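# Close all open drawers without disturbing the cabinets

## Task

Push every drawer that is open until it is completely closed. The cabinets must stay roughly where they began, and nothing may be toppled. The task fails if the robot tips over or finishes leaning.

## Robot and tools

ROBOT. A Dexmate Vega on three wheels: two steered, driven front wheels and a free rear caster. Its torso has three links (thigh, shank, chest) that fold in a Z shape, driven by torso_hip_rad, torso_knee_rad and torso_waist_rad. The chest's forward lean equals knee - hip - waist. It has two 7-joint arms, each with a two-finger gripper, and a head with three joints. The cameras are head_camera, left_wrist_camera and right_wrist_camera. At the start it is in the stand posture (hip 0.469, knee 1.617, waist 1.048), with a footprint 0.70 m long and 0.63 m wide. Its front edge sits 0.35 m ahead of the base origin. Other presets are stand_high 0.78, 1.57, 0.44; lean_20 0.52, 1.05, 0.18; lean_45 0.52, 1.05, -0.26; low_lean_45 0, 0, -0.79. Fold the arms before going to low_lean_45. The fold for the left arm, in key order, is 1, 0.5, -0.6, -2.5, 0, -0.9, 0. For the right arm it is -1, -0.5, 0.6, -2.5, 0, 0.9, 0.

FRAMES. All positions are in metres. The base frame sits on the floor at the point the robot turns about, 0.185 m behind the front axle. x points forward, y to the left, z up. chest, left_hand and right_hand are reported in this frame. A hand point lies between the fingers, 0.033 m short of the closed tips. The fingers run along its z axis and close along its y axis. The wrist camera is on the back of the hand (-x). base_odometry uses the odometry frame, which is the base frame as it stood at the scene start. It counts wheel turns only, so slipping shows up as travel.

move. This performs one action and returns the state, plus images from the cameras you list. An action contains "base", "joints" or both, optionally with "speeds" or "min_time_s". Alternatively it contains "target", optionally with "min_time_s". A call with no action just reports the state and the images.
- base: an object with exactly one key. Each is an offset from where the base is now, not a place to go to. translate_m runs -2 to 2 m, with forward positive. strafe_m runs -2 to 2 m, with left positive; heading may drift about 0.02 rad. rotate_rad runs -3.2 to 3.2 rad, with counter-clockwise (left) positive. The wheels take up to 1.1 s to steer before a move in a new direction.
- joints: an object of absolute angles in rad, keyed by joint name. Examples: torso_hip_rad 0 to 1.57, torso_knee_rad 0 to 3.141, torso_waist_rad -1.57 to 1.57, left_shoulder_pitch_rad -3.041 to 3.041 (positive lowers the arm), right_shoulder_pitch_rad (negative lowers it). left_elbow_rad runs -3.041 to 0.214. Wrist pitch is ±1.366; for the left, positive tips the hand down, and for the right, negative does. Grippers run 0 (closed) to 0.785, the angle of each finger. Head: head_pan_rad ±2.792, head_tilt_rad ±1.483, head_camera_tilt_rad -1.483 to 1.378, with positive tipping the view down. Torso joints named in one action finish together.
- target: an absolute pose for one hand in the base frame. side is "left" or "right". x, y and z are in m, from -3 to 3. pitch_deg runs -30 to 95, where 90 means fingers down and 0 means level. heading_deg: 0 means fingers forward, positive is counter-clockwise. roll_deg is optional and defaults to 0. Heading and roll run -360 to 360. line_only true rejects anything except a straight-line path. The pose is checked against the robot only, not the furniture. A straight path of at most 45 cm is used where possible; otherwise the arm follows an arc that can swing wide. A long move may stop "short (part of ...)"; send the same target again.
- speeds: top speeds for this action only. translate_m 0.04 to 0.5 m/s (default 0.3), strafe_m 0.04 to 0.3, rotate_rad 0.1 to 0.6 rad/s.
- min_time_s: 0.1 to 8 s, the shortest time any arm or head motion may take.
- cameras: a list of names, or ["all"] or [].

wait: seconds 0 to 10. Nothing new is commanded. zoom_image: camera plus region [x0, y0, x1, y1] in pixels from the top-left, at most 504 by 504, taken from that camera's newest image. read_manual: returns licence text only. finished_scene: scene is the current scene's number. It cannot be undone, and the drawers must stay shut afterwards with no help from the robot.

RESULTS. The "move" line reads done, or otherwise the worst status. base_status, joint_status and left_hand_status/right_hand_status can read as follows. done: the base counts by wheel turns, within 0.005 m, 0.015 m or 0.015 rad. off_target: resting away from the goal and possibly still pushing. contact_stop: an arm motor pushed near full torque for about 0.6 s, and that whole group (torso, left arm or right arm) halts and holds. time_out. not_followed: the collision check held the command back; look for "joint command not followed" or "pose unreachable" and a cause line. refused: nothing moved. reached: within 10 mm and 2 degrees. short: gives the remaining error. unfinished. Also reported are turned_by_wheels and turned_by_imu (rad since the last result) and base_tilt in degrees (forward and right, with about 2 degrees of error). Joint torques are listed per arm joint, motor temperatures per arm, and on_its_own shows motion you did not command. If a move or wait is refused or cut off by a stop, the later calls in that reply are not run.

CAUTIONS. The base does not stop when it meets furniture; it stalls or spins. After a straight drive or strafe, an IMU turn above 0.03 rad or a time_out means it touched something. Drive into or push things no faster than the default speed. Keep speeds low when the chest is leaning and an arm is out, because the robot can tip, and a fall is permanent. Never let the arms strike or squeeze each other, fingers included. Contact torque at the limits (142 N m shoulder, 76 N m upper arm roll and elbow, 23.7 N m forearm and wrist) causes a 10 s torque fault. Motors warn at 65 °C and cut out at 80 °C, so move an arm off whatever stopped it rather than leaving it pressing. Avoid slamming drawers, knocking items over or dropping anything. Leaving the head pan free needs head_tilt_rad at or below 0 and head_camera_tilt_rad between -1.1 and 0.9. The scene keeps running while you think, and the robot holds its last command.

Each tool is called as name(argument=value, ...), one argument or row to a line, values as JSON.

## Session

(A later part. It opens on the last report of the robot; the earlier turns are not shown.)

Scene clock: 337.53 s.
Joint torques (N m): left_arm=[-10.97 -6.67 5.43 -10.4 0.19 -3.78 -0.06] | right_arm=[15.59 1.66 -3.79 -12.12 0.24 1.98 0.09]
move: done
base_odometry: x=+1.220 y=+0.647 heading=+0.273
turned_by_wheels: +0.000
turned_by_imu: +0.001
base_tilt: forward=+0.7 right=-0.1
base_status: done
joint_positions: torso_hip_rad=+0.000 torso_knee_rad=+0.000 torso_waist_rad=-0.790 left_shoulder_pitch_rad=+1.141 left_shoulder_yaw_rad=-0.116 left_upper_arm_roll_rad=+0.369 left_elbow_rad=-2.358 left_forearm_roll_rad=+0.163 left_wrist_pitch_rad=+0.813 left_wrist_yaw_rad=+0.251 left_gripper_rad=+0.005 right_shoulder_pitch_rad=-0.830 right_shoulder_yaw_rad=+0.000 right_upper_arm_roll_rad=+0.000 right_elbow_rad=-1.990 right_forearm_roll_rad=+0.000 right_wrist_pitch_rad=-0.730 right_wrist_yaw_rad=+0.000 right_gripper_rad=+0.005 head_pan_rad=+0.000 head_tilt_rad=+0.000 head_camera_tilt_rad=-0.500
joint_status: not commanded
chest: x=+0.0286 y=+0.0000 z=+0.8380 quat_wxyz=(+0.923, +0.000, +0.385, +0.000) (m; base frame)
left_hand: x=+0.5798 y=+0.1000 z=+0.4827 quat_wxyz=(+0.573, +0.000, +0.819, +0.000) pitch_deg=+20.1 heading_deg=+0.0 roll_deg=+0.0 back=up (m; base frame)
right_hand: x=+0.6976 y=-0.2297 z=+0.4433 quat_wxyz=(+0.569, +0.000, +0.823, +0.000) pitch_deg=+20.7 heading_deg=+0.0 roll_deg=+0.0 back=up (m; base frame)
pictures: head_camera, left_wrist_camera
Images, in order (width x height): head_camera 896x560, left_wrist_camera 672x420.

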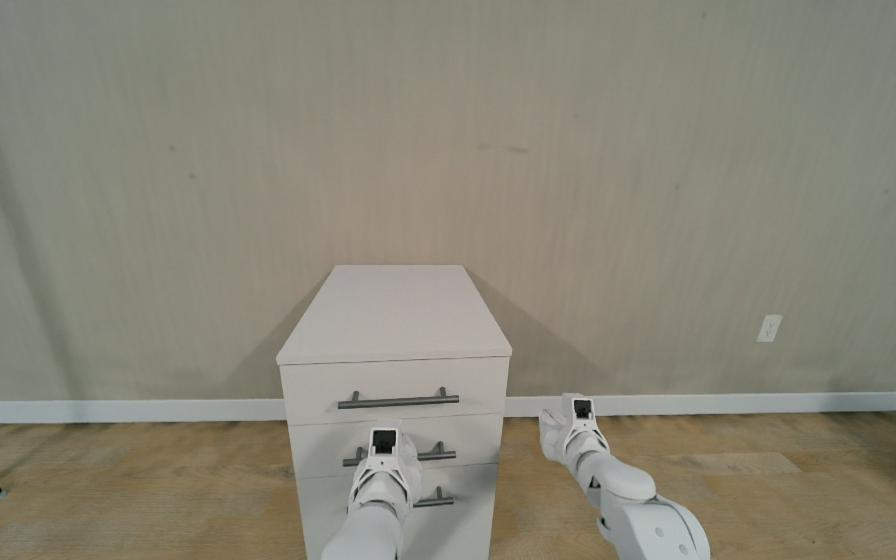

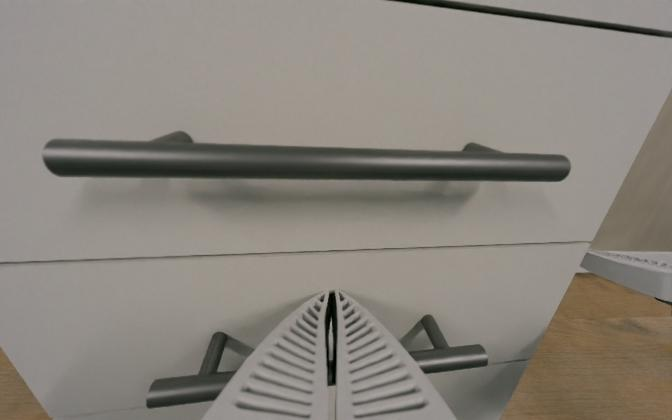

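move(
  base={"translate_m": -0.4},
  cameras=["head_camera"],
)

zoom_image(
  camera="head_camera",
  region=[250, 200, 650, 500],
)

move(
  base={"rotate_rad": 2.25},
  cameras=["head_camera", "left_wrist_camera", "right_wrist_camera"],
)

Scene clock: 358.90 s.
Joint torques (N m): left_arm=[-8.06 -3.21 2.03 -13.68 0.23 -3.29 0.04] | right_arm=[14.96 0.72 -3.86 -12.45 0.29 1.59 0.19]
move: done
base_odometry: x=+0.835 y=+0.538 heading=+0.273
turned_by_wheels: -0.001
turned_by_imu: +0.000
base_tilt: forward=+0.6 right=-0.1
base_status: done
joint_positions: torso_hip_rad=+0.000 torso_knee_rad=+0.000 torso_waist_rad=-0.790 left_shoulder_pitch_rad=+1.141 left_shoulder_yaw_rad=-0.116 left_upper_arm_roll_rad=+0.369 left_elbow_rad=-2.358 left_forearm_roll_rad=+0.163 left_wrist_pitch_rad=+0.812 left_wrist_yaw_rad=+0.251 left_gripper_rad=+0.005 right_shoulder_pitch_rad=-0.830 right_shoulder_yaw_rad=+0.000 right_upper_arm_roll_rad=+0.000 right_elbow_rad=-1.990 right_forearm_roll_rad=+0.000 right_wrist_pitch_rad=-0.730 right_wrist_yaw_rad=+0.000 right_gripper_rad=+0.005 head_pan_rad=+0.000 head_tilt_rad=+0.000 head_camera_tilt_rad=-0.500
joint_status: not commanded
chest: x=+0.0286 y=+0.0000 z=+0.8380 quat_wxyz=(+0.923, +0.000, +0.385, +0.000) (m; base frame)
left_hand: x=+0.5799 y=+0.1000 z=+0.4828 quat_wxyz=(+0.573, +0.000, +0.819, +0.000) pitch_deg=+20.0 heading_deg=+0.0 roll_deg=+0.0 back=up (m; base frame)
right_hand: x=+0.6976 y=-0.2297 z=+0.4433 quat_wxyz=(+0.569, +0.000, +0.823, +0.000) pitch_deg=+20.7 heading_deg=+0.0 roll_deg=+0.0 back=up (m; base frame)
pictures: head_camera
Images, in order (width x height): head_camera 896x560.

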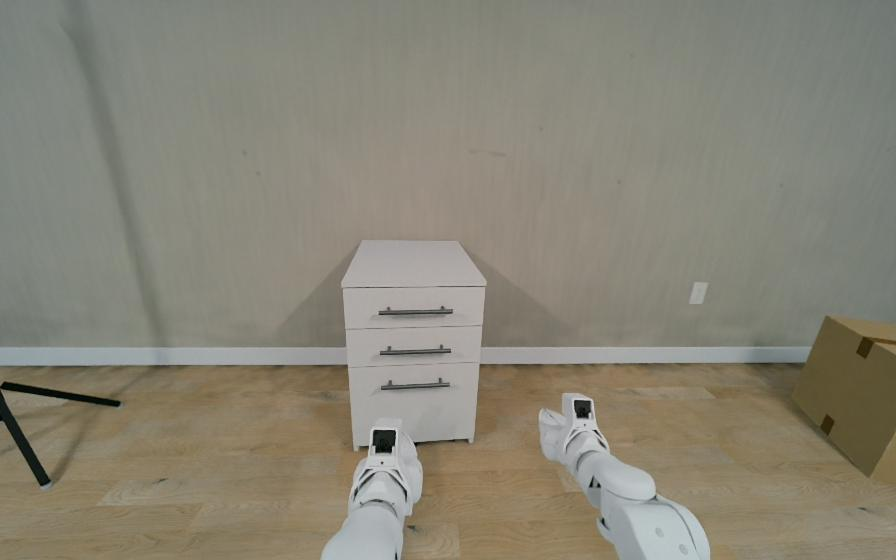

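Scaled by 1.260 from the camera's 896x560 image, which has a finer 960x600 frame.

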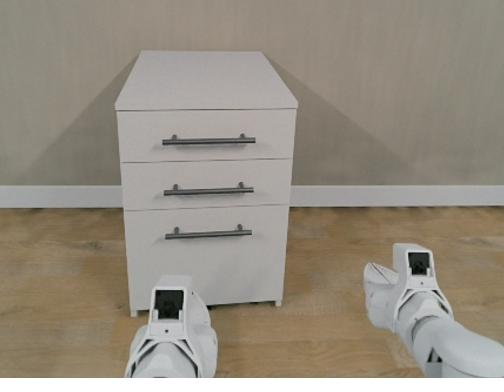

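Scene clock: 364.23 s.
Joint torques (N m): left_arm=[-7.18 -7.02 2.77 -11.68 0.38 -2.76 0.15] | right_arm=[15.16 0.93 -3.85 -12.99 0.2 2.03 0.28]
move: done
base_odometry: x=+0.836 y=+0.537 heading=+2.526
turned_by_wheels: +2.253
turned_by_imu: +2.208
base_tilt: forward=+0.7 right=+0.0
base_status: done
joint_positions: torso_hip_rad=+0.000 torso_knee_rad=+0.000 torso_waist_rad=-0.790 left_shoulder_pitch_rad=+1.141 left_shoulder_yaw_rad=-0.116 left_upper_arm_roll_rad=+0.369 left_elbow_rad=-2.358 left_forearm_roll_rad=+0.163 left_wrist_pitch_rad=+0.812 left_wrist_yaw_rad=+0.251 left_gripper_rad=+0.005 right_shoulder_pitch_rad=-0.830 right_shoulder_yaw_rad=+0.000 right_upper_arm_roll_rad=+0.000 right_elbow_rad=-1.990 right_forearm_roll_rad=+0.000 right_wrist_pitch_rad=-0.730 right_wrist_yaw_rad=+0.000 right_gripper_rad=+0.005 head_pan_rad=+0.000 head_tilt_rad=+0.000 head_camera_tilt_rad=-0.500
joint_status: not commanded
chest: x=+0.0286 y=+0.0000 z=+0.8380 quat_wxyz=(+0.923, +0.000, +0.385, +0.000) (m; base frame)
left_hand: x=+0.5799 y=+0.1000 z=+0.4828 quat_wxyz=(+0.573, +0.000, +0.819, +0.000) pitch_deg=+20.0 heading_deg=+0.0 roll_deg=+0.0 back=up (m; base frame)
right_hand: x=+0.6976 y=-0.2297 z=+0.4433 quat_wxyz=(+0.569, +0.000, +0.823, +0.000) pitch_deg=+20.7 heading_deg=+0.0 roll_deg=+0.0 back=up (m; base frame)
pictures: head_camera, left_wrist_camera, right_wrist_camera
Images, in order (width x height): head_camera 896x560, left_wrist_camera 672x420, right_wrist_camera 672x420.

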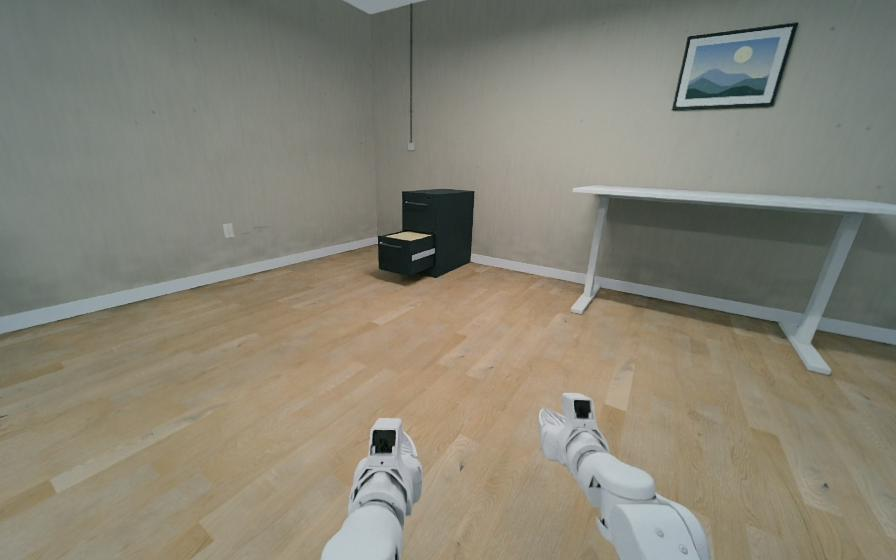

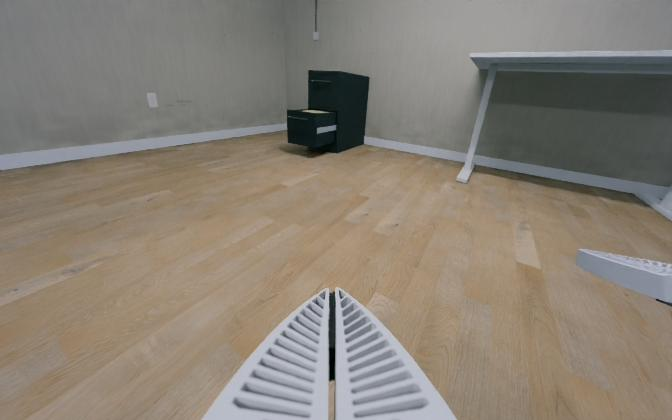

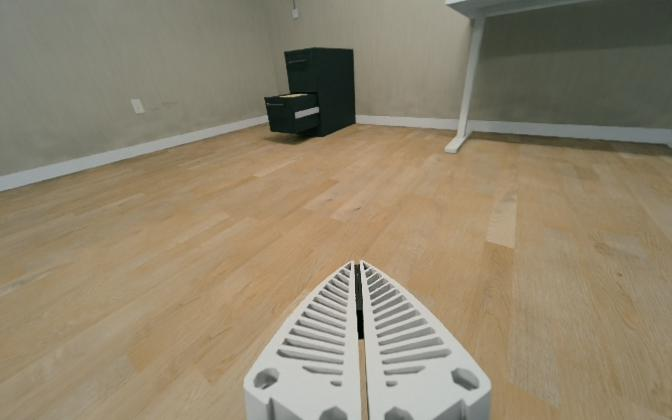

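move(
  base={"rotate_rad": 0.36},
  joints={"left_shoulder_pitch_rad": 0.709, "left_shoulder_yaw_rad": 0, "left_upper_arm_roll_rad": 0, "left_elbow_rad": -1.4375, "left_forearm_roll_rad": 0, "left_wrist_pitch_rad": 0.7237, "left_wrist_yaw_rad": 0},
  cameras=[],
)

move(
  base={"translate_m": 2.0},
  speeds={"translate_m": 0.5},
  cameras=["head_camera"],
)

move(
  base={"rotate_rad": -1.0},
  cameras=["head_camera", "left_wrist_camera"],
)

Scene clock: 389.33 s.
Joint torques (N m): left_arm=[-12.41 3.37 -0.35 -10.34 -0.47 -2.9 -0.03] | right_arm=[15.59 1.38 -3.59 -12.42 0.17 1.77 0.16]
move: done
base_odometry: x=+0.837 y=+0.537 heading=+2.886
turned_by_wheels: +0.360
turned_by_imu: +0.354
base_tilt: forward=+0.7 right=-0.1
base_status: done
joint_positions: torso_hip_rad=+0.000 torso_knee_rad=+0.000 torso_waist_rad=-0.790 left_shoulder_pitch_rad=+0.712 left_shoulder_yaw_rad=-0.001 left_upper_arm_roll_rad=+0.003 left_elbow_rad=-1.443 left_forearm_roll_rad=+0.001 left_wrist_pitch_rad=+0.725 left_wrist_yaw_rad=+0.002 left_gripper_rad=+0.005 right_shoulder_pitch_rad=-0.830 right_shoulder_yaw_rad=+0.000 right_upper_arm_roll_rad=+0.000 right_elbow_rad=-1.990 right_forearm_roll_rad=+0.000 right_wrist_pitch_rad=-0.730 right_wrist_yaw_rad=+0.000 right_gripper_rad=+0.005 head_pan_rad=+0.000 head_tilt_rad=+0.000 head_camera_tilt_rad=-0.500
joint_status: all done
chest: x=+0.0286 y=+0.0000 z=+0.8380 quat_wxyz=(+0.923, +0.000, +0.385, +0.000) (m; base frame)
left_hand: x=+0.6493 y=+0.2280 z=+0.2008 quat_wxyz=(+0.383, +0.001, +0.924, +0.001) pitch_deg=+44.9 heading_deg=+0.0 roll_deg=+0.2 back=up (m; base frame)
right_hand: x=+0.6976 y=-0.2297 z=+0.4433 quat_wxyz=(+0.569, +0.000, +0.823, +0.000) pitch_deg=+20.7 heading_deg=+0.0 roll_deg=+0.0 back=up (m; base frame)
pictures: none
No camera images: "cameras" was empty.

Scene clock: 395.70 s.
Joint torques (N m): left_arm=[-14.64 -0.37 -1.18 -14.35 -0.48 -0.24 -0.61] | right_arm=[15.36 2.3 -3.67 -12.74 0.25 2.25 0.12]
move: done
base_odometry: x=-1.100 y=+1.036 heading=+2.887
turned_by_wheels: +0.000
turned_by_imu: +0.003
base_tilt: forward=+0.6 right=+0.0
base_status: done
joint_positions: torso_hip_rad=+0.000 torso_knee_rad=+0.000 torso_waist_rad=-0.790 left_shoulder_pitch_rad=+0.709 left_shoulder_yaw_rad=+0.000 left_upper_arm_roll_rad=+0.000 left_elbow_rad=-1.437 left_forearm_roll_rad=+0.000 left_wrist_pitch_rad=+0.724 left_wrist_yaw_rad=+0.000 left_gripper_rad=+0.005 right_shoulder_pitch_rad=-0.830 right_shoulder_yaw_rad=+0.000 right_upper_arm_roll_rad=+0.000 right_elbow_rad=-1.990 right_forearm_roll_rad=+0.000 right_wrist_pitch_rad=-0.730 right_wrist_yaw_rad=+0.000 right_gripper_rad=+0.005 head_pan_rad=+0.000 head_tilt_rad=+0.000 head_camera_tilt_rad=-0.500
joint_status: not commanded
chest: x=+0.0286 y=+0.0000 z=+0.8380 quat_wxyz=(+0.923, +0.000, +0.385, +0.000) (m; base frame)
left_hand: x=+0.6495 y=+0.2292 z=+0.1997 quat_wxyz=(+0.382, +0.000, +0.924, +0.000) pitch_deg=+45.0 heading_deg=+0.0 roll_deg=+0.0 back=up (m; base frame)
right_hand: x=+0.6976 y=-0.2297 z=+0.4433 quat_wxyz=(+0.569, +0.000, +0.823, +0.000) pitch_deg=+20.7 heading_deg=+0.0 roll_deg=+0.0 back=up (m; base frame)
pictures: head_camera
Images, in order (width x height): head_camera 896x560.

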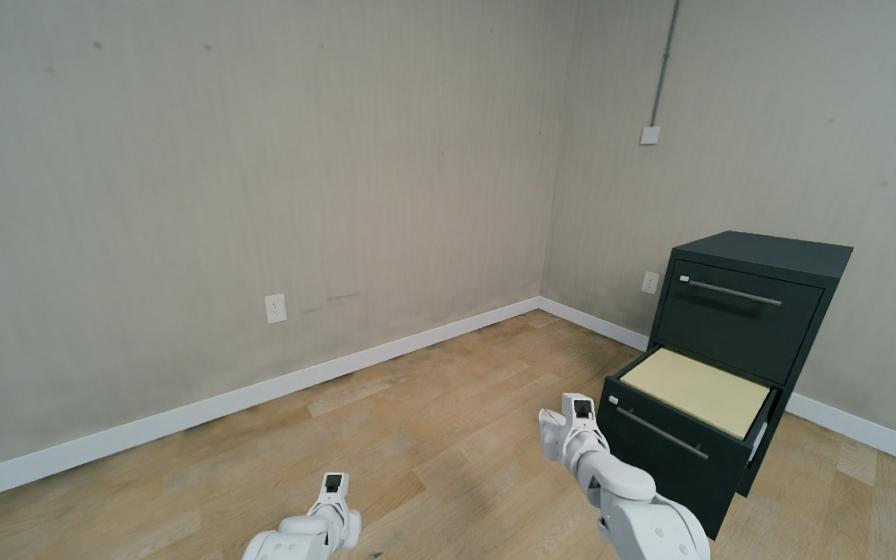

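Scene clock: 398.93 s.
Joint torques (N m): left_arm=[-12.13 -1.16 -1.05 -13.01 -0.05 -1.76 -0.23] | right_arm=[14.84 1.93 -3.52 -11.57 0.23 1.86 0.15]
move: done
base_odometry: x=-1.102 y=+1.036 heading=+1.885
turned_by_wheels: -1.001
turned_by_imu: -0.980
base_tilt: forward=+0.7 right=-0.1
base_status: done
joint_positions: torso_hip_rad=+0.000 torso_knee_rad=+0.000 torso_waist_rad=-0.790 left_shoulder_pitch_rad=+0.709 left_shoulder_yaw_rad=+0.000 left_upper_arm_roll_rad=+0.000 left_elbow_rad=-1.437 left_forearm_roll_rad=+0.000 left_wrist_pitch_rad=+0.724 left_wrist_yaw_rad=+0.000 left_gripper_rad=+0.005 right_shoulder_pitch_rad=-0.830 right_shoulder_yaw_rad=+0.000 right_upper_arm_roll_rad=+0.000 right_elbow_rad=-1.990 right_forearm_roll_rad=+0.000 right_wrist_pitch_rad=-0.730 right_wrist_yaw_rad=+0.000 right_gripper_rad=+0.005 head_pan_rad=+0.000 head_tilt_rad=+0.000 head_camera_tilt_rad=-0.500
joint_status: not commanded
chest: x=+0.0286 y=+0.0000 z=+0.8380 quat_wxyz=(+0.923, +0.000, +0.385, +0.000) (m; base frame)
left_hand: x=+0.6496 y=+0.2292 z=+0.1998 quat_wxyz=(+0.382, +0.000, +0.924, +0.000) pitch_deg=+45.0 heading_deg=+0.0 roll_deg=+0.0 back=up (m; base frame)
right_hand: x=+0.6976 y=-0.2297 z=+0.4434 quat_wxyz=(+0.569, +0.000, +0.823, +0.000) pitch_deg=+20.7 heading_deg=+0.0 roll_deg=+0.0 back=up (m; base frame)
pictures: head_camera, left_wrist_camera
Images, in order (width x height): head_camera 896x560, left_wrist_camera 672x420.

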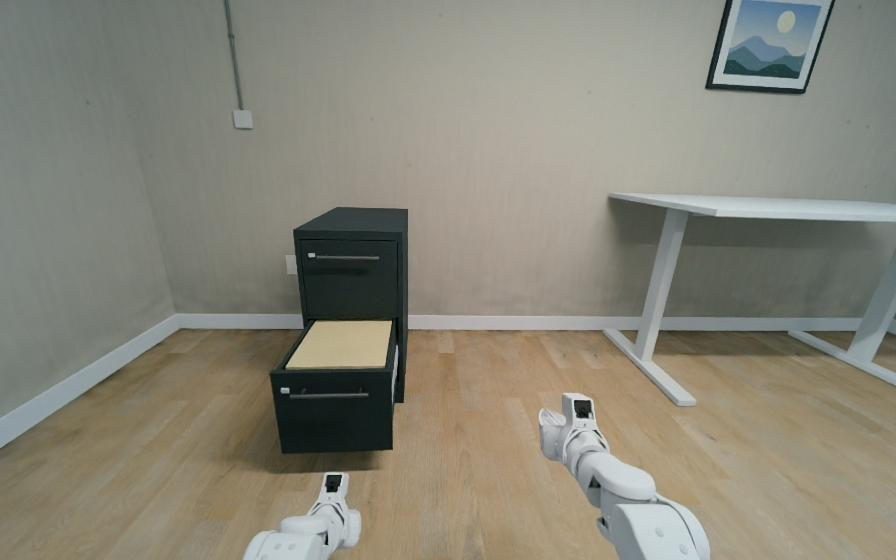

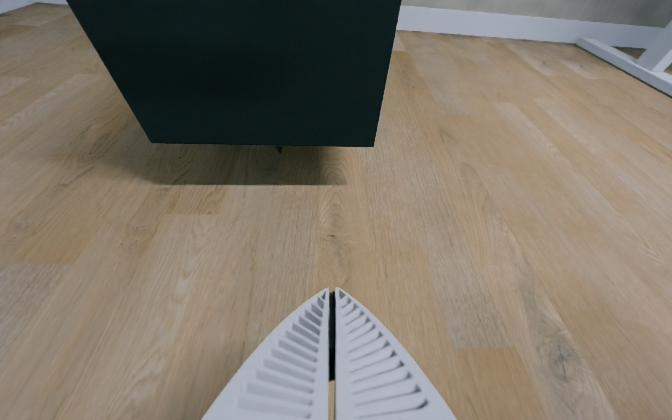

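zoom_image(
  camera="head_camera",
  region=[240, 180, 480, 480],
)

Scaled by 1.680 from the camera's 896x560 image, which has a finer 960x600 frame.

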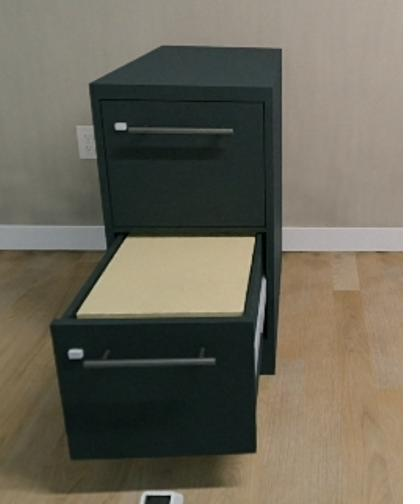

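move(
  target={"side": "left", "x": 0.70, "y": 0.37, "z": 0.255, "pitch_deg": 25, "heading_deg": 0},
  cameras=["head_camera", "left_wrist_camera"],
)

Scene clock: 432.13 s.
Joint torques (N m): left_arm=[-13.14 -0.07 -1.34 -12.52 -0.33 -2.36 -0.35] | right_arm=[14.6 1.93 -3.56 -11.84 0.18 1.91 0.12]
move: refused
base_odometry: x=-1.102 y=+1.036 heading=+1.885
turned_by_wheels: +0.000
turned_by_imu: +0.001
base_tilt: forward=+0.6 right=-0.1
base_status: not commanded
joint_positions: torso_hip_rad=+0.000 torso_knee_rad=+0.000 torso_waist_rad=-0.790 left_shoulder_pitch_rad=+0.709 left_shoulder_yaw_rad=+0.000 left_upper_arm_roll_rad=+0.000 left_elbow_rad=-1.437 left_forearm_roll_rad=+0.000 left_wrist_pitch_rad=+0.724 left_wrist_yaw_rad=+0.000 left_gripper_rad=+0.005 right_shoulder_pitch_rad=-0.830 right_shoulder_yaw_rad=+0.000 right_upper_arm_roll_rad=+0.000 right_elbow_rad=-1.990 right_forearm_roll_rad=+0.000 right_wrist_pitch_rad=-0.730 right_wrist_yaw_rad=+0.000 right_gripper_rad=+0.005 head_pan_rad=+0.000 head_tilt_rad=+0.000 head_camera_tilt_rad=-0.500
joint_status: not commanded
chest: x=+0.0286 y=+0.0000 z=+0.8380 quat_wxyz=(+0.923, +0.000, +0.385, +0.000) (m; base frame)
left_hand: x=+0.6496 y=+0.2292 z=+0.1998 quat_wxyz=(+0.382, +0.000, +0.924, +0.000) pitch_deg=+45.0 heading_deg=+0.0 roll_deg=+0.0 back=up (m; base frame)
left_hand_status: refused: the arm stands too near the robot already: the left forearm within 1.6 cm of the base (limit 2.0). Nothing moved. Move it clear with "joints".
right_hand: x=+0.6976 y=-0.2297 z=+0.4434 quat_wxyz=(+0.569, +0.000, +0.823, +0.000) pitch_deg=+20.7 heading_deg=+0.0 roll_deg=+0.0 back=up (m; base frame)
pictures: head_camera, left_wrist_camera
Images, in order (width x height): head_camera 896x560, left_wrist_camera 672x420.

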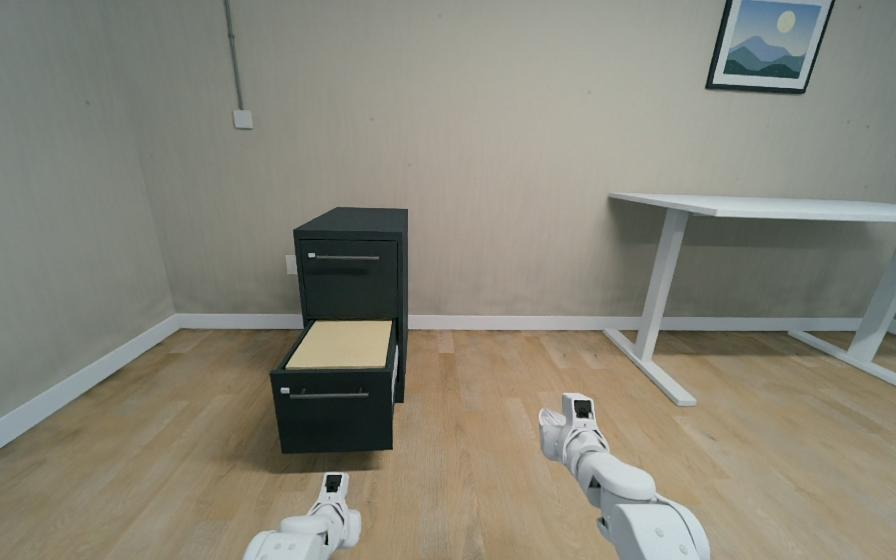

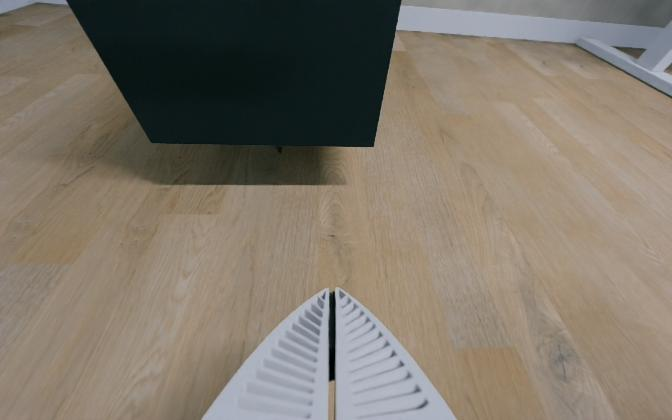

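move(
  base={"strafe_m": 0.145},
  joints={"left_shoulder_pitch_rad": 0.739, "left_shoulder_yaw_rad": 0, "left_upper_arm_roll_rad": 0, "left_elbow_rad": -1.271, "left_forearm_roll_rad": 0, "left_wrist_pitch_rad": 0.178, "left_wrist_yaw_rad": 0},
  cameras=["head_camera", "left_wrist_camera"],
)

Scene clock: 460.97 s.
Joint torques (N m): left_arm=[-5.56 -0.28 -0.66 -10.68 -0.2 -2.57 -0.11] | right_arm=[14.63 0.71 -3.6 -12.53 0.16 2.05 0.3]
move: done
base_odometry: x=-1.239 y=+0.991 heading=+1.887
turned_by_wheels: +0.002
turned_by_imu: +0.002
base_tilt: forward=+0.6 right=-0.1
base_status: done
joint_positions: torso_hip_rad=+0.000 torso_knee_rad=+0.000 torso_waist_rad=-0.790 left_shoulder_pitch_rad=+0.739 left_shoulder_yaw_rad=+0.000 left_upper_arm_roll_rad=+0.000 left_elbow_rad=-1.273 left_forearm_roll_rad=+0.000 left_wrist_pitch_rad=+0.184 left_wrist_yaw_rad=+0.000 left_gripper_rad=+0.005 right_shoulder_pitch_rad=-0.830 right_shoulder_yaw_rad=+0.000 right_upper_arm_roll_rad=+0.000 right_elbow_rad=-1.990 right_forearm_roll_rad=+0.000 right_wrist_pitch_rad=-0.730 right_wrist_yaw_rad=+0.000 right_gripper_rad=+0.005 head_pan_rad=+0.000 head_tilt_rad=+0.000 head_camera_tilt_rad=-0.500
joint_status: all done
chest: x=+0.0286 y=+0.0000 z=+0.8380 quat_wxyz=(+0.923, +0.000, +0.385, +0.000) (m; base frame)
left_hand: x=+0.6998 y=+0.2292 z=+0.2542 quat_wxyz=(+0.536, +0.000, +0.844, +0.000) pitch_deg=+25.2 heading_deg=+0.0 roll_deg=+0.0 back=up (m; base frame)
right_hand: x=+0.6976 y=-0.2297 z=+0.4434 quat_wxyz=(+0.569, +0.000, +0.823, +0.000) pitch_deg=+20.7 heading_deg=+0.0 roll_deg=+0.0 back=up (m; base frame)
pictures: head_camera, left_wrist_camera
Images, in order (width x height): head_camera 896x560, left_wrist_camera 672x420.

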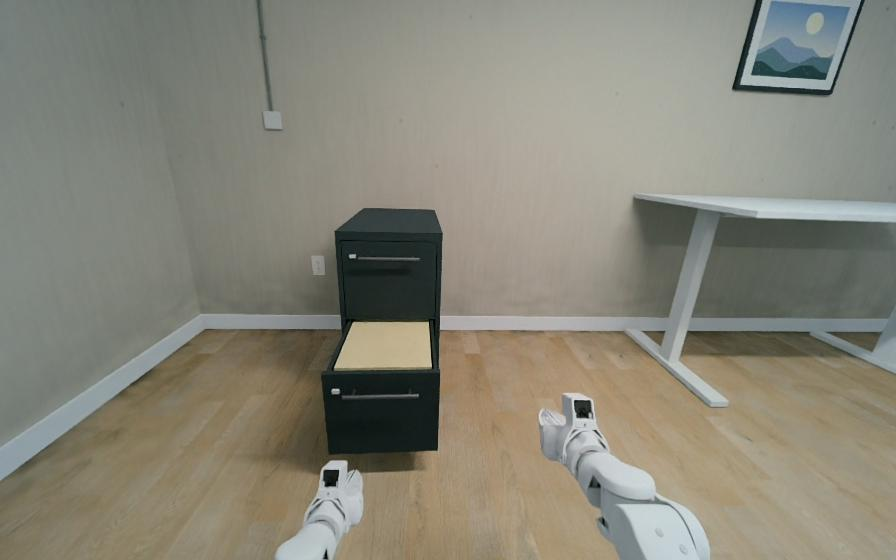

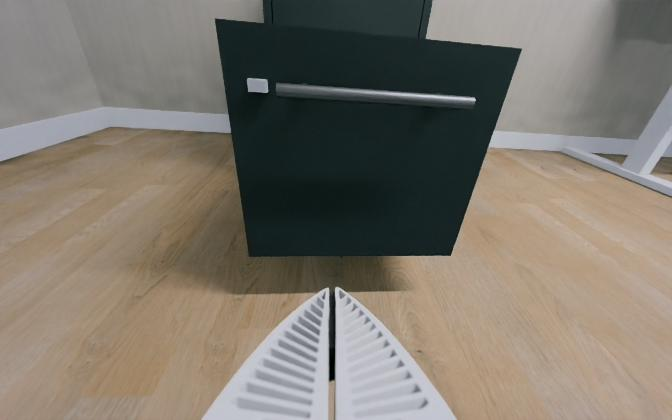

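move(
  base={"translate_m": 0.52},
  speeds={"translate_m": 0.2},
  cameras=["head_camera", "left_wrist_camera"],
)

zoom_image(
  camera="head_camera",
  region=[200, 200, 600, 560],
)

Scene clock: 470.70 s.
Joint torques (N m): left_arm=[-11.1 1.78 0.62 -14.13 -0.44 -2.25 -0.09] | right_arm=[14.56 2.09 -3.49 -11.76 0.17 2.51 0.22]
move: done
base_odometry: x=-1.402 y=+1.485 heading=+1.887
turned_by_wheels: +0.000
turned_by_imu: +0.000
base_tilt: forward=+0.7 right=-0.1
base_status: done
joint_positions: torso_hip_rad=+0.000 torso_knee_rad=+0.000 torso_waist_rad=-0.790 left_shoulder_pitch_rad=+0.739 left_shoulder_yaw_rad=+0.000 left_upper_arm_roll_rad=+0.000 left_elbow_rad=-1.271 left_forearm_roll_rad=+0.000 left_wrist_pitch_rad=+0.178 left_wrist_yaw_rad=+0.000 left_gripper_rad=+0.005 right_shoulder_pitch_rad=-0.830 right_shoulder_yaw_rad=+0.000 right_upper_arm_roll_rad=+0.000 right_elbow_rad=-1.990 right_forearm_roll_rad=+0.000 right_wrist_pitch_rad=-0.730 right_wrist_yaw_rad=+0.000 right_gripper_rad=+0.005 head_pan_rad=+0.000 head_tilt_rad=+0.000 head_camera_tilt_rad=-0.500
joint_status: not commanded
chest: x=+0.0286 y=+0.0000 z=+0.8380 quat_wxyz=(+0.923, +0.000, +0.385, +0.000) (m; base frame)
left_hand: x=+0.6999 y=+0.2292 z=+0.2545 quat_wxyz=(+0.537, +0.000, +0.844, +0.000) pitch_deg=+25.0 heading_deg=+0.0 roll_deg=+0.0 back=up (m; base frame)
right_hand: x=+0.6976 y=-0.2296 z=+0.4434 quat_wxyz=(+0.569, +0.000, +0.823, +0.000) pitch_deg=+20.7 heading_deg=+0.0 roll_deg=+0.0 back=up (m; base frame)
pictures: head_camera, left_wrist_camera
Images, in order (width x height): head_camera 896x560, left_wrist_camera 672x420.

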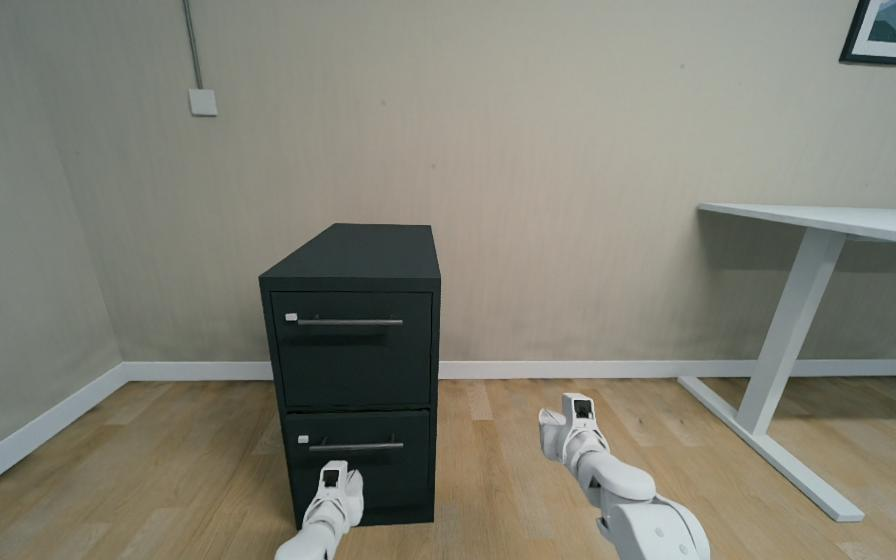

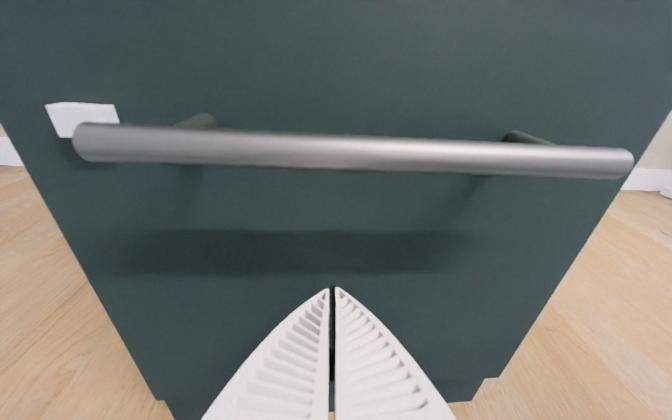

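Scaled by 1.260 from the camera's 896x560 image, which has a finer 960x600 frame.

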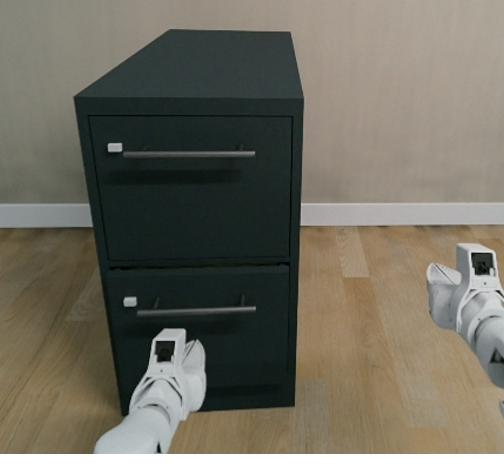

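move(
  base={"translate_m": 0.05},
  speeds={"translate_m": 0.1},
  cameras=["head_camera", "left_wrist_camera"],
)

zoom_image(
  camera="head_camera",
  region=[200, 200, 600, 560],
)

Scene clock: 475.50 s.
Joint torques (N m): left_arm=[-32.24 2.28 0.59 -24.16 0.48 -5.87 -0.37] | right_arm=[15.14 1.47 -3.36 -11.63 0.18 1.74 0.08]
move: done
base_odometry: x=-1.418 y=+1.532 heading=+1.887
turned_by_wheels: +0.000
turned_by_imu: +0.002
base_tilt: forward=+0.6 right=-0.1
base_status: done
joint_positions: torso_hip_rad=+0.000 torso_knee_rad=+0.000 torso_waist_rad=-0.790 left_shoulder_pitch_rad=+0.740 left_shoulder_yaw_rad=+0.000 left_upper_arm_roll_rad=+0.000 left_elbow_rad=-1.270 left_forearm_roll_rad=+0.000 left_wrist_pitch_rad=+0.180 left_wrist_yaw_rad=+0.000 left_gripper_rad=+0.005 right_shoulder_pitch_rad=-0.830 right_shoulder_yaw_rad=+0.000 right_upper_arm_roll_rad=+0.000 right_elbow_rad=-1.990 right_forearm_roll_rad=+0.000 right_wrist_pitch_rad=-0.730 right_wrist_yaw_rad=+0.000 right_gripper_rad=+0.005 head_pan_rad=+0.000 head_tilt_rad=+0.000 head_camera_tilt_rad=-0.500
joint_status: not commanded
chest: x=+0.0286 y=+0.0000 z=+0.8380 quat_wxyz=(+0.923, +0.000, +0.385, +0.000) (m; base frame)
left_hand: x=+0.6988 y=+0.2292 z=+0.2530 quat_wxyz=(+0.536, +0.000, +0.844, +0.000) pitch_deg=+25.2 heading_deg=+0.0 roll_deg=+0.0 back=up (m; base frame)
right_hand: x=+0.6976 y=-0.2296 z=+0.4434 quat_wxyz=(+0.569, +0.000, +0.823, +0.000) pitch_deg=+20.7 heading_deg=+0.0 roll_deg=+0.0 back=up (m; base frame)
pictures: head_camera, left_wrist_camera
Images, in order (width x height): head_camera 896x560, left_wrist_camera 672x420.

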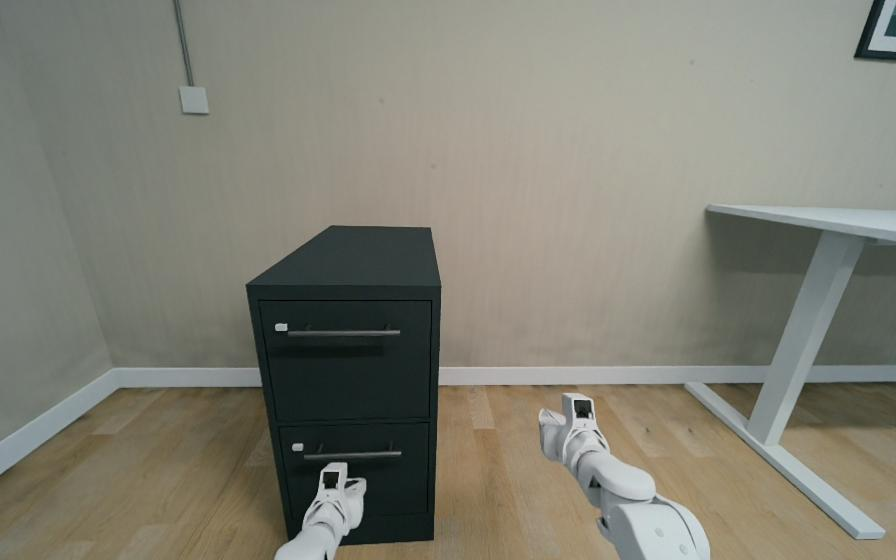

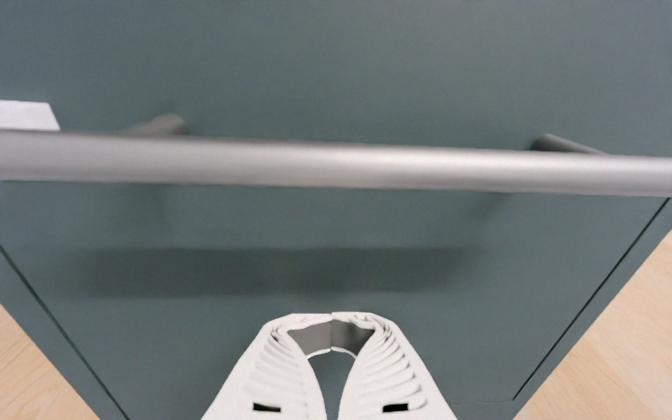

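Scaled by 1.260 from the camera's 896x560 image, which has a finer 960x600 frame.

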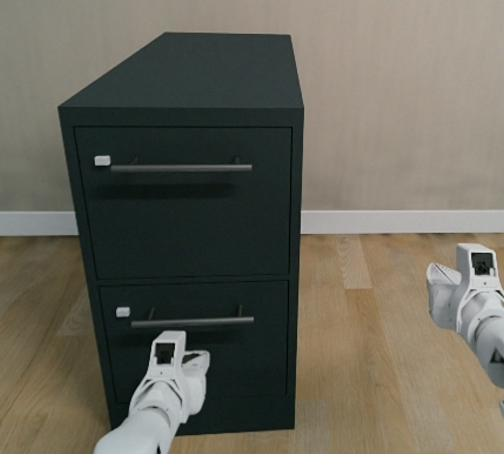

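move(
  base={"translate_m": -0.35},
  cameras=["head_camera"],
)

move(
  base={"rotate_rad": 0.21},
  cameras=[],
)

move(
  base={"translate_m": -2.0},
  joints={"left_shoulder_pitch_rad": 0.485, "left_shoulder_yaw_rad": 0, "left_upper_arm_roll_rad": 0, "left_elbow_rad": -2.231, "left_forearm_roll_rad": 0, "left_wrist_pitch_rad": 0.956, "left_wrist_yaw_rad": 0, "right_shoulder_pitch_rad": -0.485, "right_shoulder_yaw_rad": 0, "right_upper_arm_roll_rad": 0, "right_elbow_rad": -2.231, "right_forearm_roll_rad": 0, "right_wrist_pitch_rad": -0.956, "right_wrist_yaw_rad": 0},
  speeds={"translate_m": 0.5},
  cameras=[],
)

move(
  base={"rotate_rad": 1.37},
  cameras=["head_camera", "left_wrist_camera", "right_wrist_camera"],
)

Scene clock: 514.23 s.
Joint torques (N m): left_arm=[-10.63 2.18 -0.83 -13.73 0.13 -1.84 0.09] | right_arm=[14.35 1.1 -3.39 -12.23 0.19 1.95 0.19]
Motor temperatures (°C): left_arm=[32 30 30 34 34 42 35] | right_arm=[31 28 29 33 34 35 35]
move: done
base_odometry: x=-1.308 y=+1.200 heading=+1.888
turned_by_wheels: +0.000
turned_by_imu: +0.002
base_tilt: forward=+0.6 right=+0.0
base_status: done
joint_positions: torso_hip_rad=+0.000 torso_knee_rad=+0.000 torso_waist_rad=-0.790 left_shoulder_pitch_rad=+0.739 left_shoulder_yaw_rad=+0.000 left_upper_arm_roll_rad=+0.000 left_elbow_rad=-1.271 left_forearm_roll_rad=+0.000 left_wrist_pitch_rad=+0.178 left_wrist_yaw_rad=+0.000 left_gripper_rad=+0.005 right_shoulder_pitch_rad=-0.830 right_shoulder_yaw_rad=+0.000 right_upper_arm_roll_rad=+0.000 right_elbow_rad=-1.990 right_forearm_roll_rad=+0.000 right_wrist_pitch_rad=-0.730 right_wrist_yaw_rad=+0.000 right_gripper_rad=+0.005 head_pan_rad=+0.000 head_tilt_rad=+0.000 head_camera_tilt_rad=-0.500
joint_status: not commanded
chest: x=+0.0286 y=+0.0000 z=+0.8380 quat_wxyz=(+0.923, +0.000, +0.385, +0.000) (m; base frame)
left_hand: x=+0.6999 y=+0.2292 z=+0.2545 quat_wxyz=(+0.537, +0.000, +0.844, +0.000) pitch_deg=+25.0 heading_deg=+0.0 roll_deg=+0.0 back=up (m; base frame)
right_hand: x=+0.6976 y=-0.2296 z=+0.4434 quat_wxyz=(+0.569, +0.000, +0.823, +0.000) pitch_deg=+20.7 heading_deg=+0.0 roll_deg=+0.0 back=up (m; base frame)
pictures: head_camera
Images, in order (width x height): head_camera 896x560.

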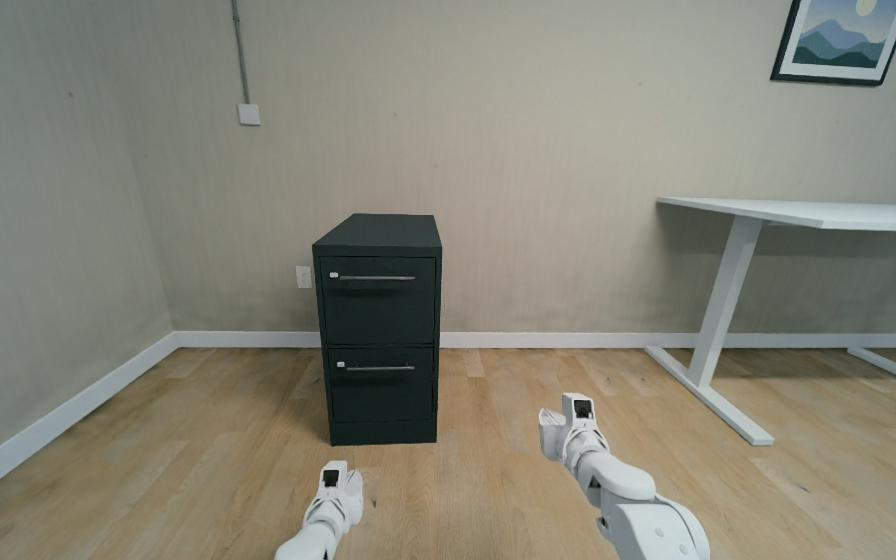

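Scene clock: 516.00 s.
Joint torques (N m): left_arm=[-12.65 0.12 1.52 -13.75 -0.02 -2.71 0.29] | right_arm=[15.09 1.99 -3.42 -13.14 0.17 2.08 0.13]
move: done
base_odometry: x=-1.308 y=+1.200 heading=+2.098
turned_by_wheels: +0.210
turned_by_imu: +0.207
base_tilt: forward=+0.6 right=+0.0
base_status: done
joint_positions: torso_hip_rad=+0.000 torso_knee_rad=+0.000 torso_waist_rad=-0.790 left_shoulder_pitch_rad=+0.739 left_shoulder_yaw_rad=+0.000 left_upper_arm_roll_rad=+0.000 left_elbow_rad=-1.271 left_forearm_roll_rad=+0.000 left_wrist_pitch_rad=+0.178 left_wrist_yaw_rad=+0.000 left_gripper_rad=+0.005 right_shoulder_pitch_rad=-0.830 right_shoulder_yaw_rad=+0.000 right_upper_arm_roll_rad=+0.000 right_elbow_rad=-1.990 right_forearm_roll_rad=+0.000 right_wrist_pitch_rad=-0.730 right_wrist_yaw_rad=+0.000 right_gripper_rad=+0.005 head_pan_rad=+0.000 head_tilt_rad=+0.000 head_camera_tilt_rad=-0.500
joint_status: not commanded
chest: x=+0.0286 y=+0.0000 z=+0.8380 quat_wxyz=(+0.923, +0.000, +0.385, +0.000) (m; base frame)
left_hand: x=+0.6999 y=+0.2292 z=+0.2545 quat_wxyz=(+0.537, +0.000, +0.844, +0.000) pitch_deg=+25.0 heading_deg=+0.0 roll_deg=+0.0 back=up (m; base frame)
right_hand: x=+0.6976 y=-0.2296 z=+0.4434 quat_wxyz=(+0.569, +0.000, +0.823, +0.000) pitch_deg=+20.7 heading_deg=+0.0 roll_deg=+0.0 back=up (m; base frame)
pictures: none
No camera images: "cameras" was empty.

Scene clock: 522.47 s.
Joint torques (N m): left_arm=[-16.02 -2.07 1.83 -11.83 -0.08 -2.54 -0.04] | right_arm=[19.99 0.81 -3.31 -11.31 0.2 1.88 0.13]
move: done
base_odometry: x=-0.295 y=-0.525 heading=+2.098
turned_by_wheels: +0.001
turned_by_imu: +0.001
base_tilt: forward=+0.6 right=-0.1
base_status: done
joint_positions: torso_hip_rad=+0.000 torso_knee_rad=+0.000 torso_waist_rad=-0.790 left_shoulder_pitch_rad=+0.485 left_shoulder_yaw_rad=+0.000 left_upper_arm_roll_rad=+0.000 left_elbow_rad=-2.231 left_forearm_roll_rad=+0.000 left_wrist_pitch_rad=+0.956 left_wrist_yaw_rad=+0.000 left_gripper_rad=+0.005 right_shoulder_pitch_rad=-0.485 right_shoulder_yaw_rad=+0.000 right_upper_arm_roll_rad=+0.000 right_elbow_rad=-2.231 right_forearm_roll_rad=+0.000 right_wrist_pitch_rad=-0.956 right_wrist_yaw_rad=+0.000 right_gripper_rad=+0.005 head_pan_rad=+0.000 head_tilt_rad=+0.000 head_camera_tilt_rad=-0.500
joint_status: all done
chest: x=+0.0286 y=+0.0000 z=+0.8380 quat_wxyz=(+0.923, +0.000, +0.385, +0.000) (m; base frame)
left_hand: x=+0.7501 y=+0.2292 z=+0.7493 quat_wxyz=(+0.707, +0.000, +0.707, +0.000) pitch_deg=+0.1 heading_deg=+0.0 roll_deg=+0.0 back=up (m; base frame)
right_hand: x=+0.7500 y=-0.2296 z=+0.7492 quat_wxyz=(+0.707, +0.000, +0.708, +0.000) pitch_deg=+0.1 heading_deg=+0.0 roll_deg=+0.0 back=up (m; base frame)
pictures: none
No camera images: "cameras" was empty.

Scene clock: 526.33 s.
Joint torques (N m): left_arm=[-15.86 0.86 0.43 -13.7 -0.28 -2.38 -0.08] | right_arm=[18.43 1.62 -3.56 -10.59 0.2 1.81 0.15]
move: done
base_odometry: x=-0.295 y=-0.525 heading=-2.813
turned_by_wheels: +1.372
turned_by_imu: +1.347
base_tilt: forward=+0.6 right=+0.0
base_status: done
joint_positions: torso_hip_rad=+0.000 torso_knee_rad=+0.000 torso_waist_rad=-0.790 left_shoulder_pitch_rad=+0.485 left_shoulder_yaw_rad=+0.000 left_upper_arm_roll_rad=+0.000 left_elbow_rad=-2.231 left_forearm_roll_rad=+0.000 left_wrist_pitch_rad=+0.956 left_wrist_yaw_rad=+0.000 left_gripper_rad=+0.005 right_shoulder_pitch_rad=-0.485 right_shoulder_yaw_rad=+0.000 right_upper_arm_roll_rad=+0.000 right_elbow_rad=-2.231 right_forearm_roll_rad=+0.000 right_wrist_pitch_rad=-0.956 right_wrist_yaw_rad=+0.000 right_gripper_rad=+0.005 head_pan_rad=+0.000 head_tilt_rad=+0.000 head_camera_tilt_rad=-0.500
joint_status: not commanded
chest: x=+0.0286 y=+0.0000 z=+0.8380 quat_wxyz=(+0.923, +0.000, +0.385, +0.000) (m; base frame)
left_hand: x=+0.7500 y=+0.2292 z=+0.7495 quat_wxyz=(+0.707, +0.000, +0.707, +0.000) pitch_deg=+0.0 heading_deg=+0.0 roll_deg=+0.0 back=up (m; base frame)
right_hand: x=+0.7500 y=-0.2296 z=+0.7492 quat_wxyz=(+0.707, +0.000, +0.708, +0.000) pitch_deg=+0.1 heading_deg=+0.0 roll_deg=+0.0 back=up (m; base frame)
pictures: head_camera, left_wrist_camera, right_wrist_camera
Images, in order (width x height): head_camera 896x560, left_wrist_camera 672x420, right_wrist_camera 672x420.

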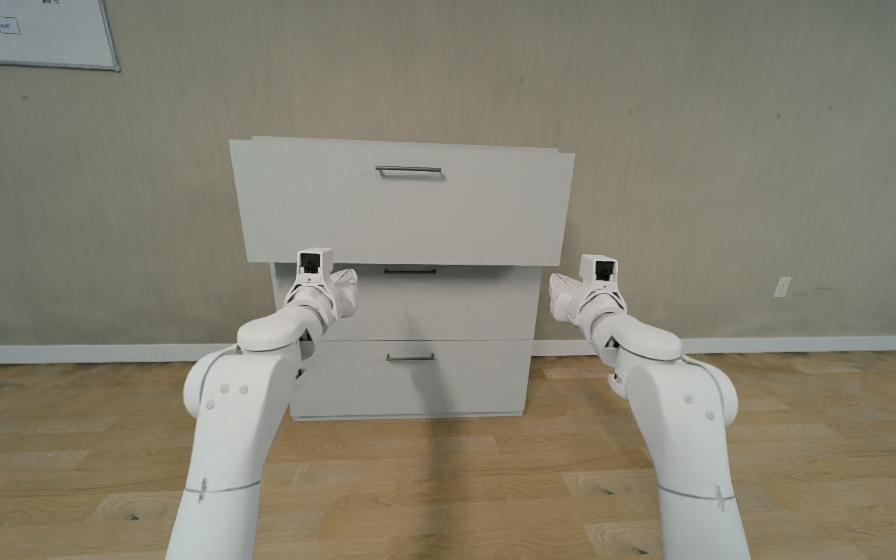

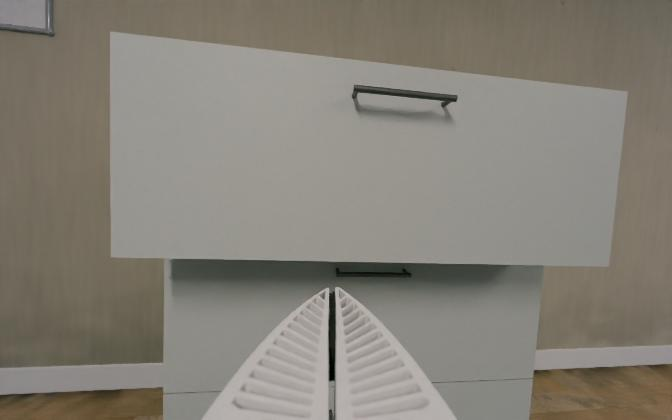

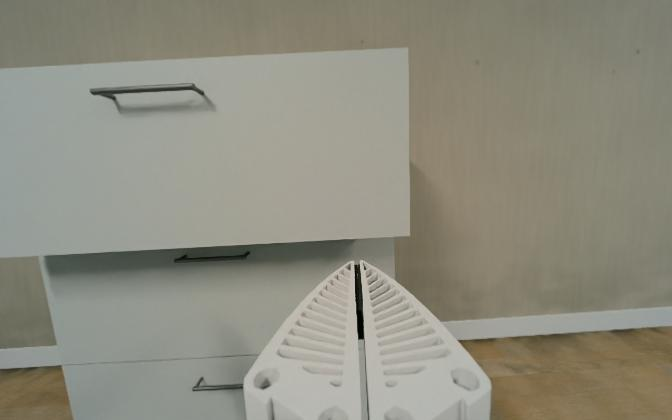

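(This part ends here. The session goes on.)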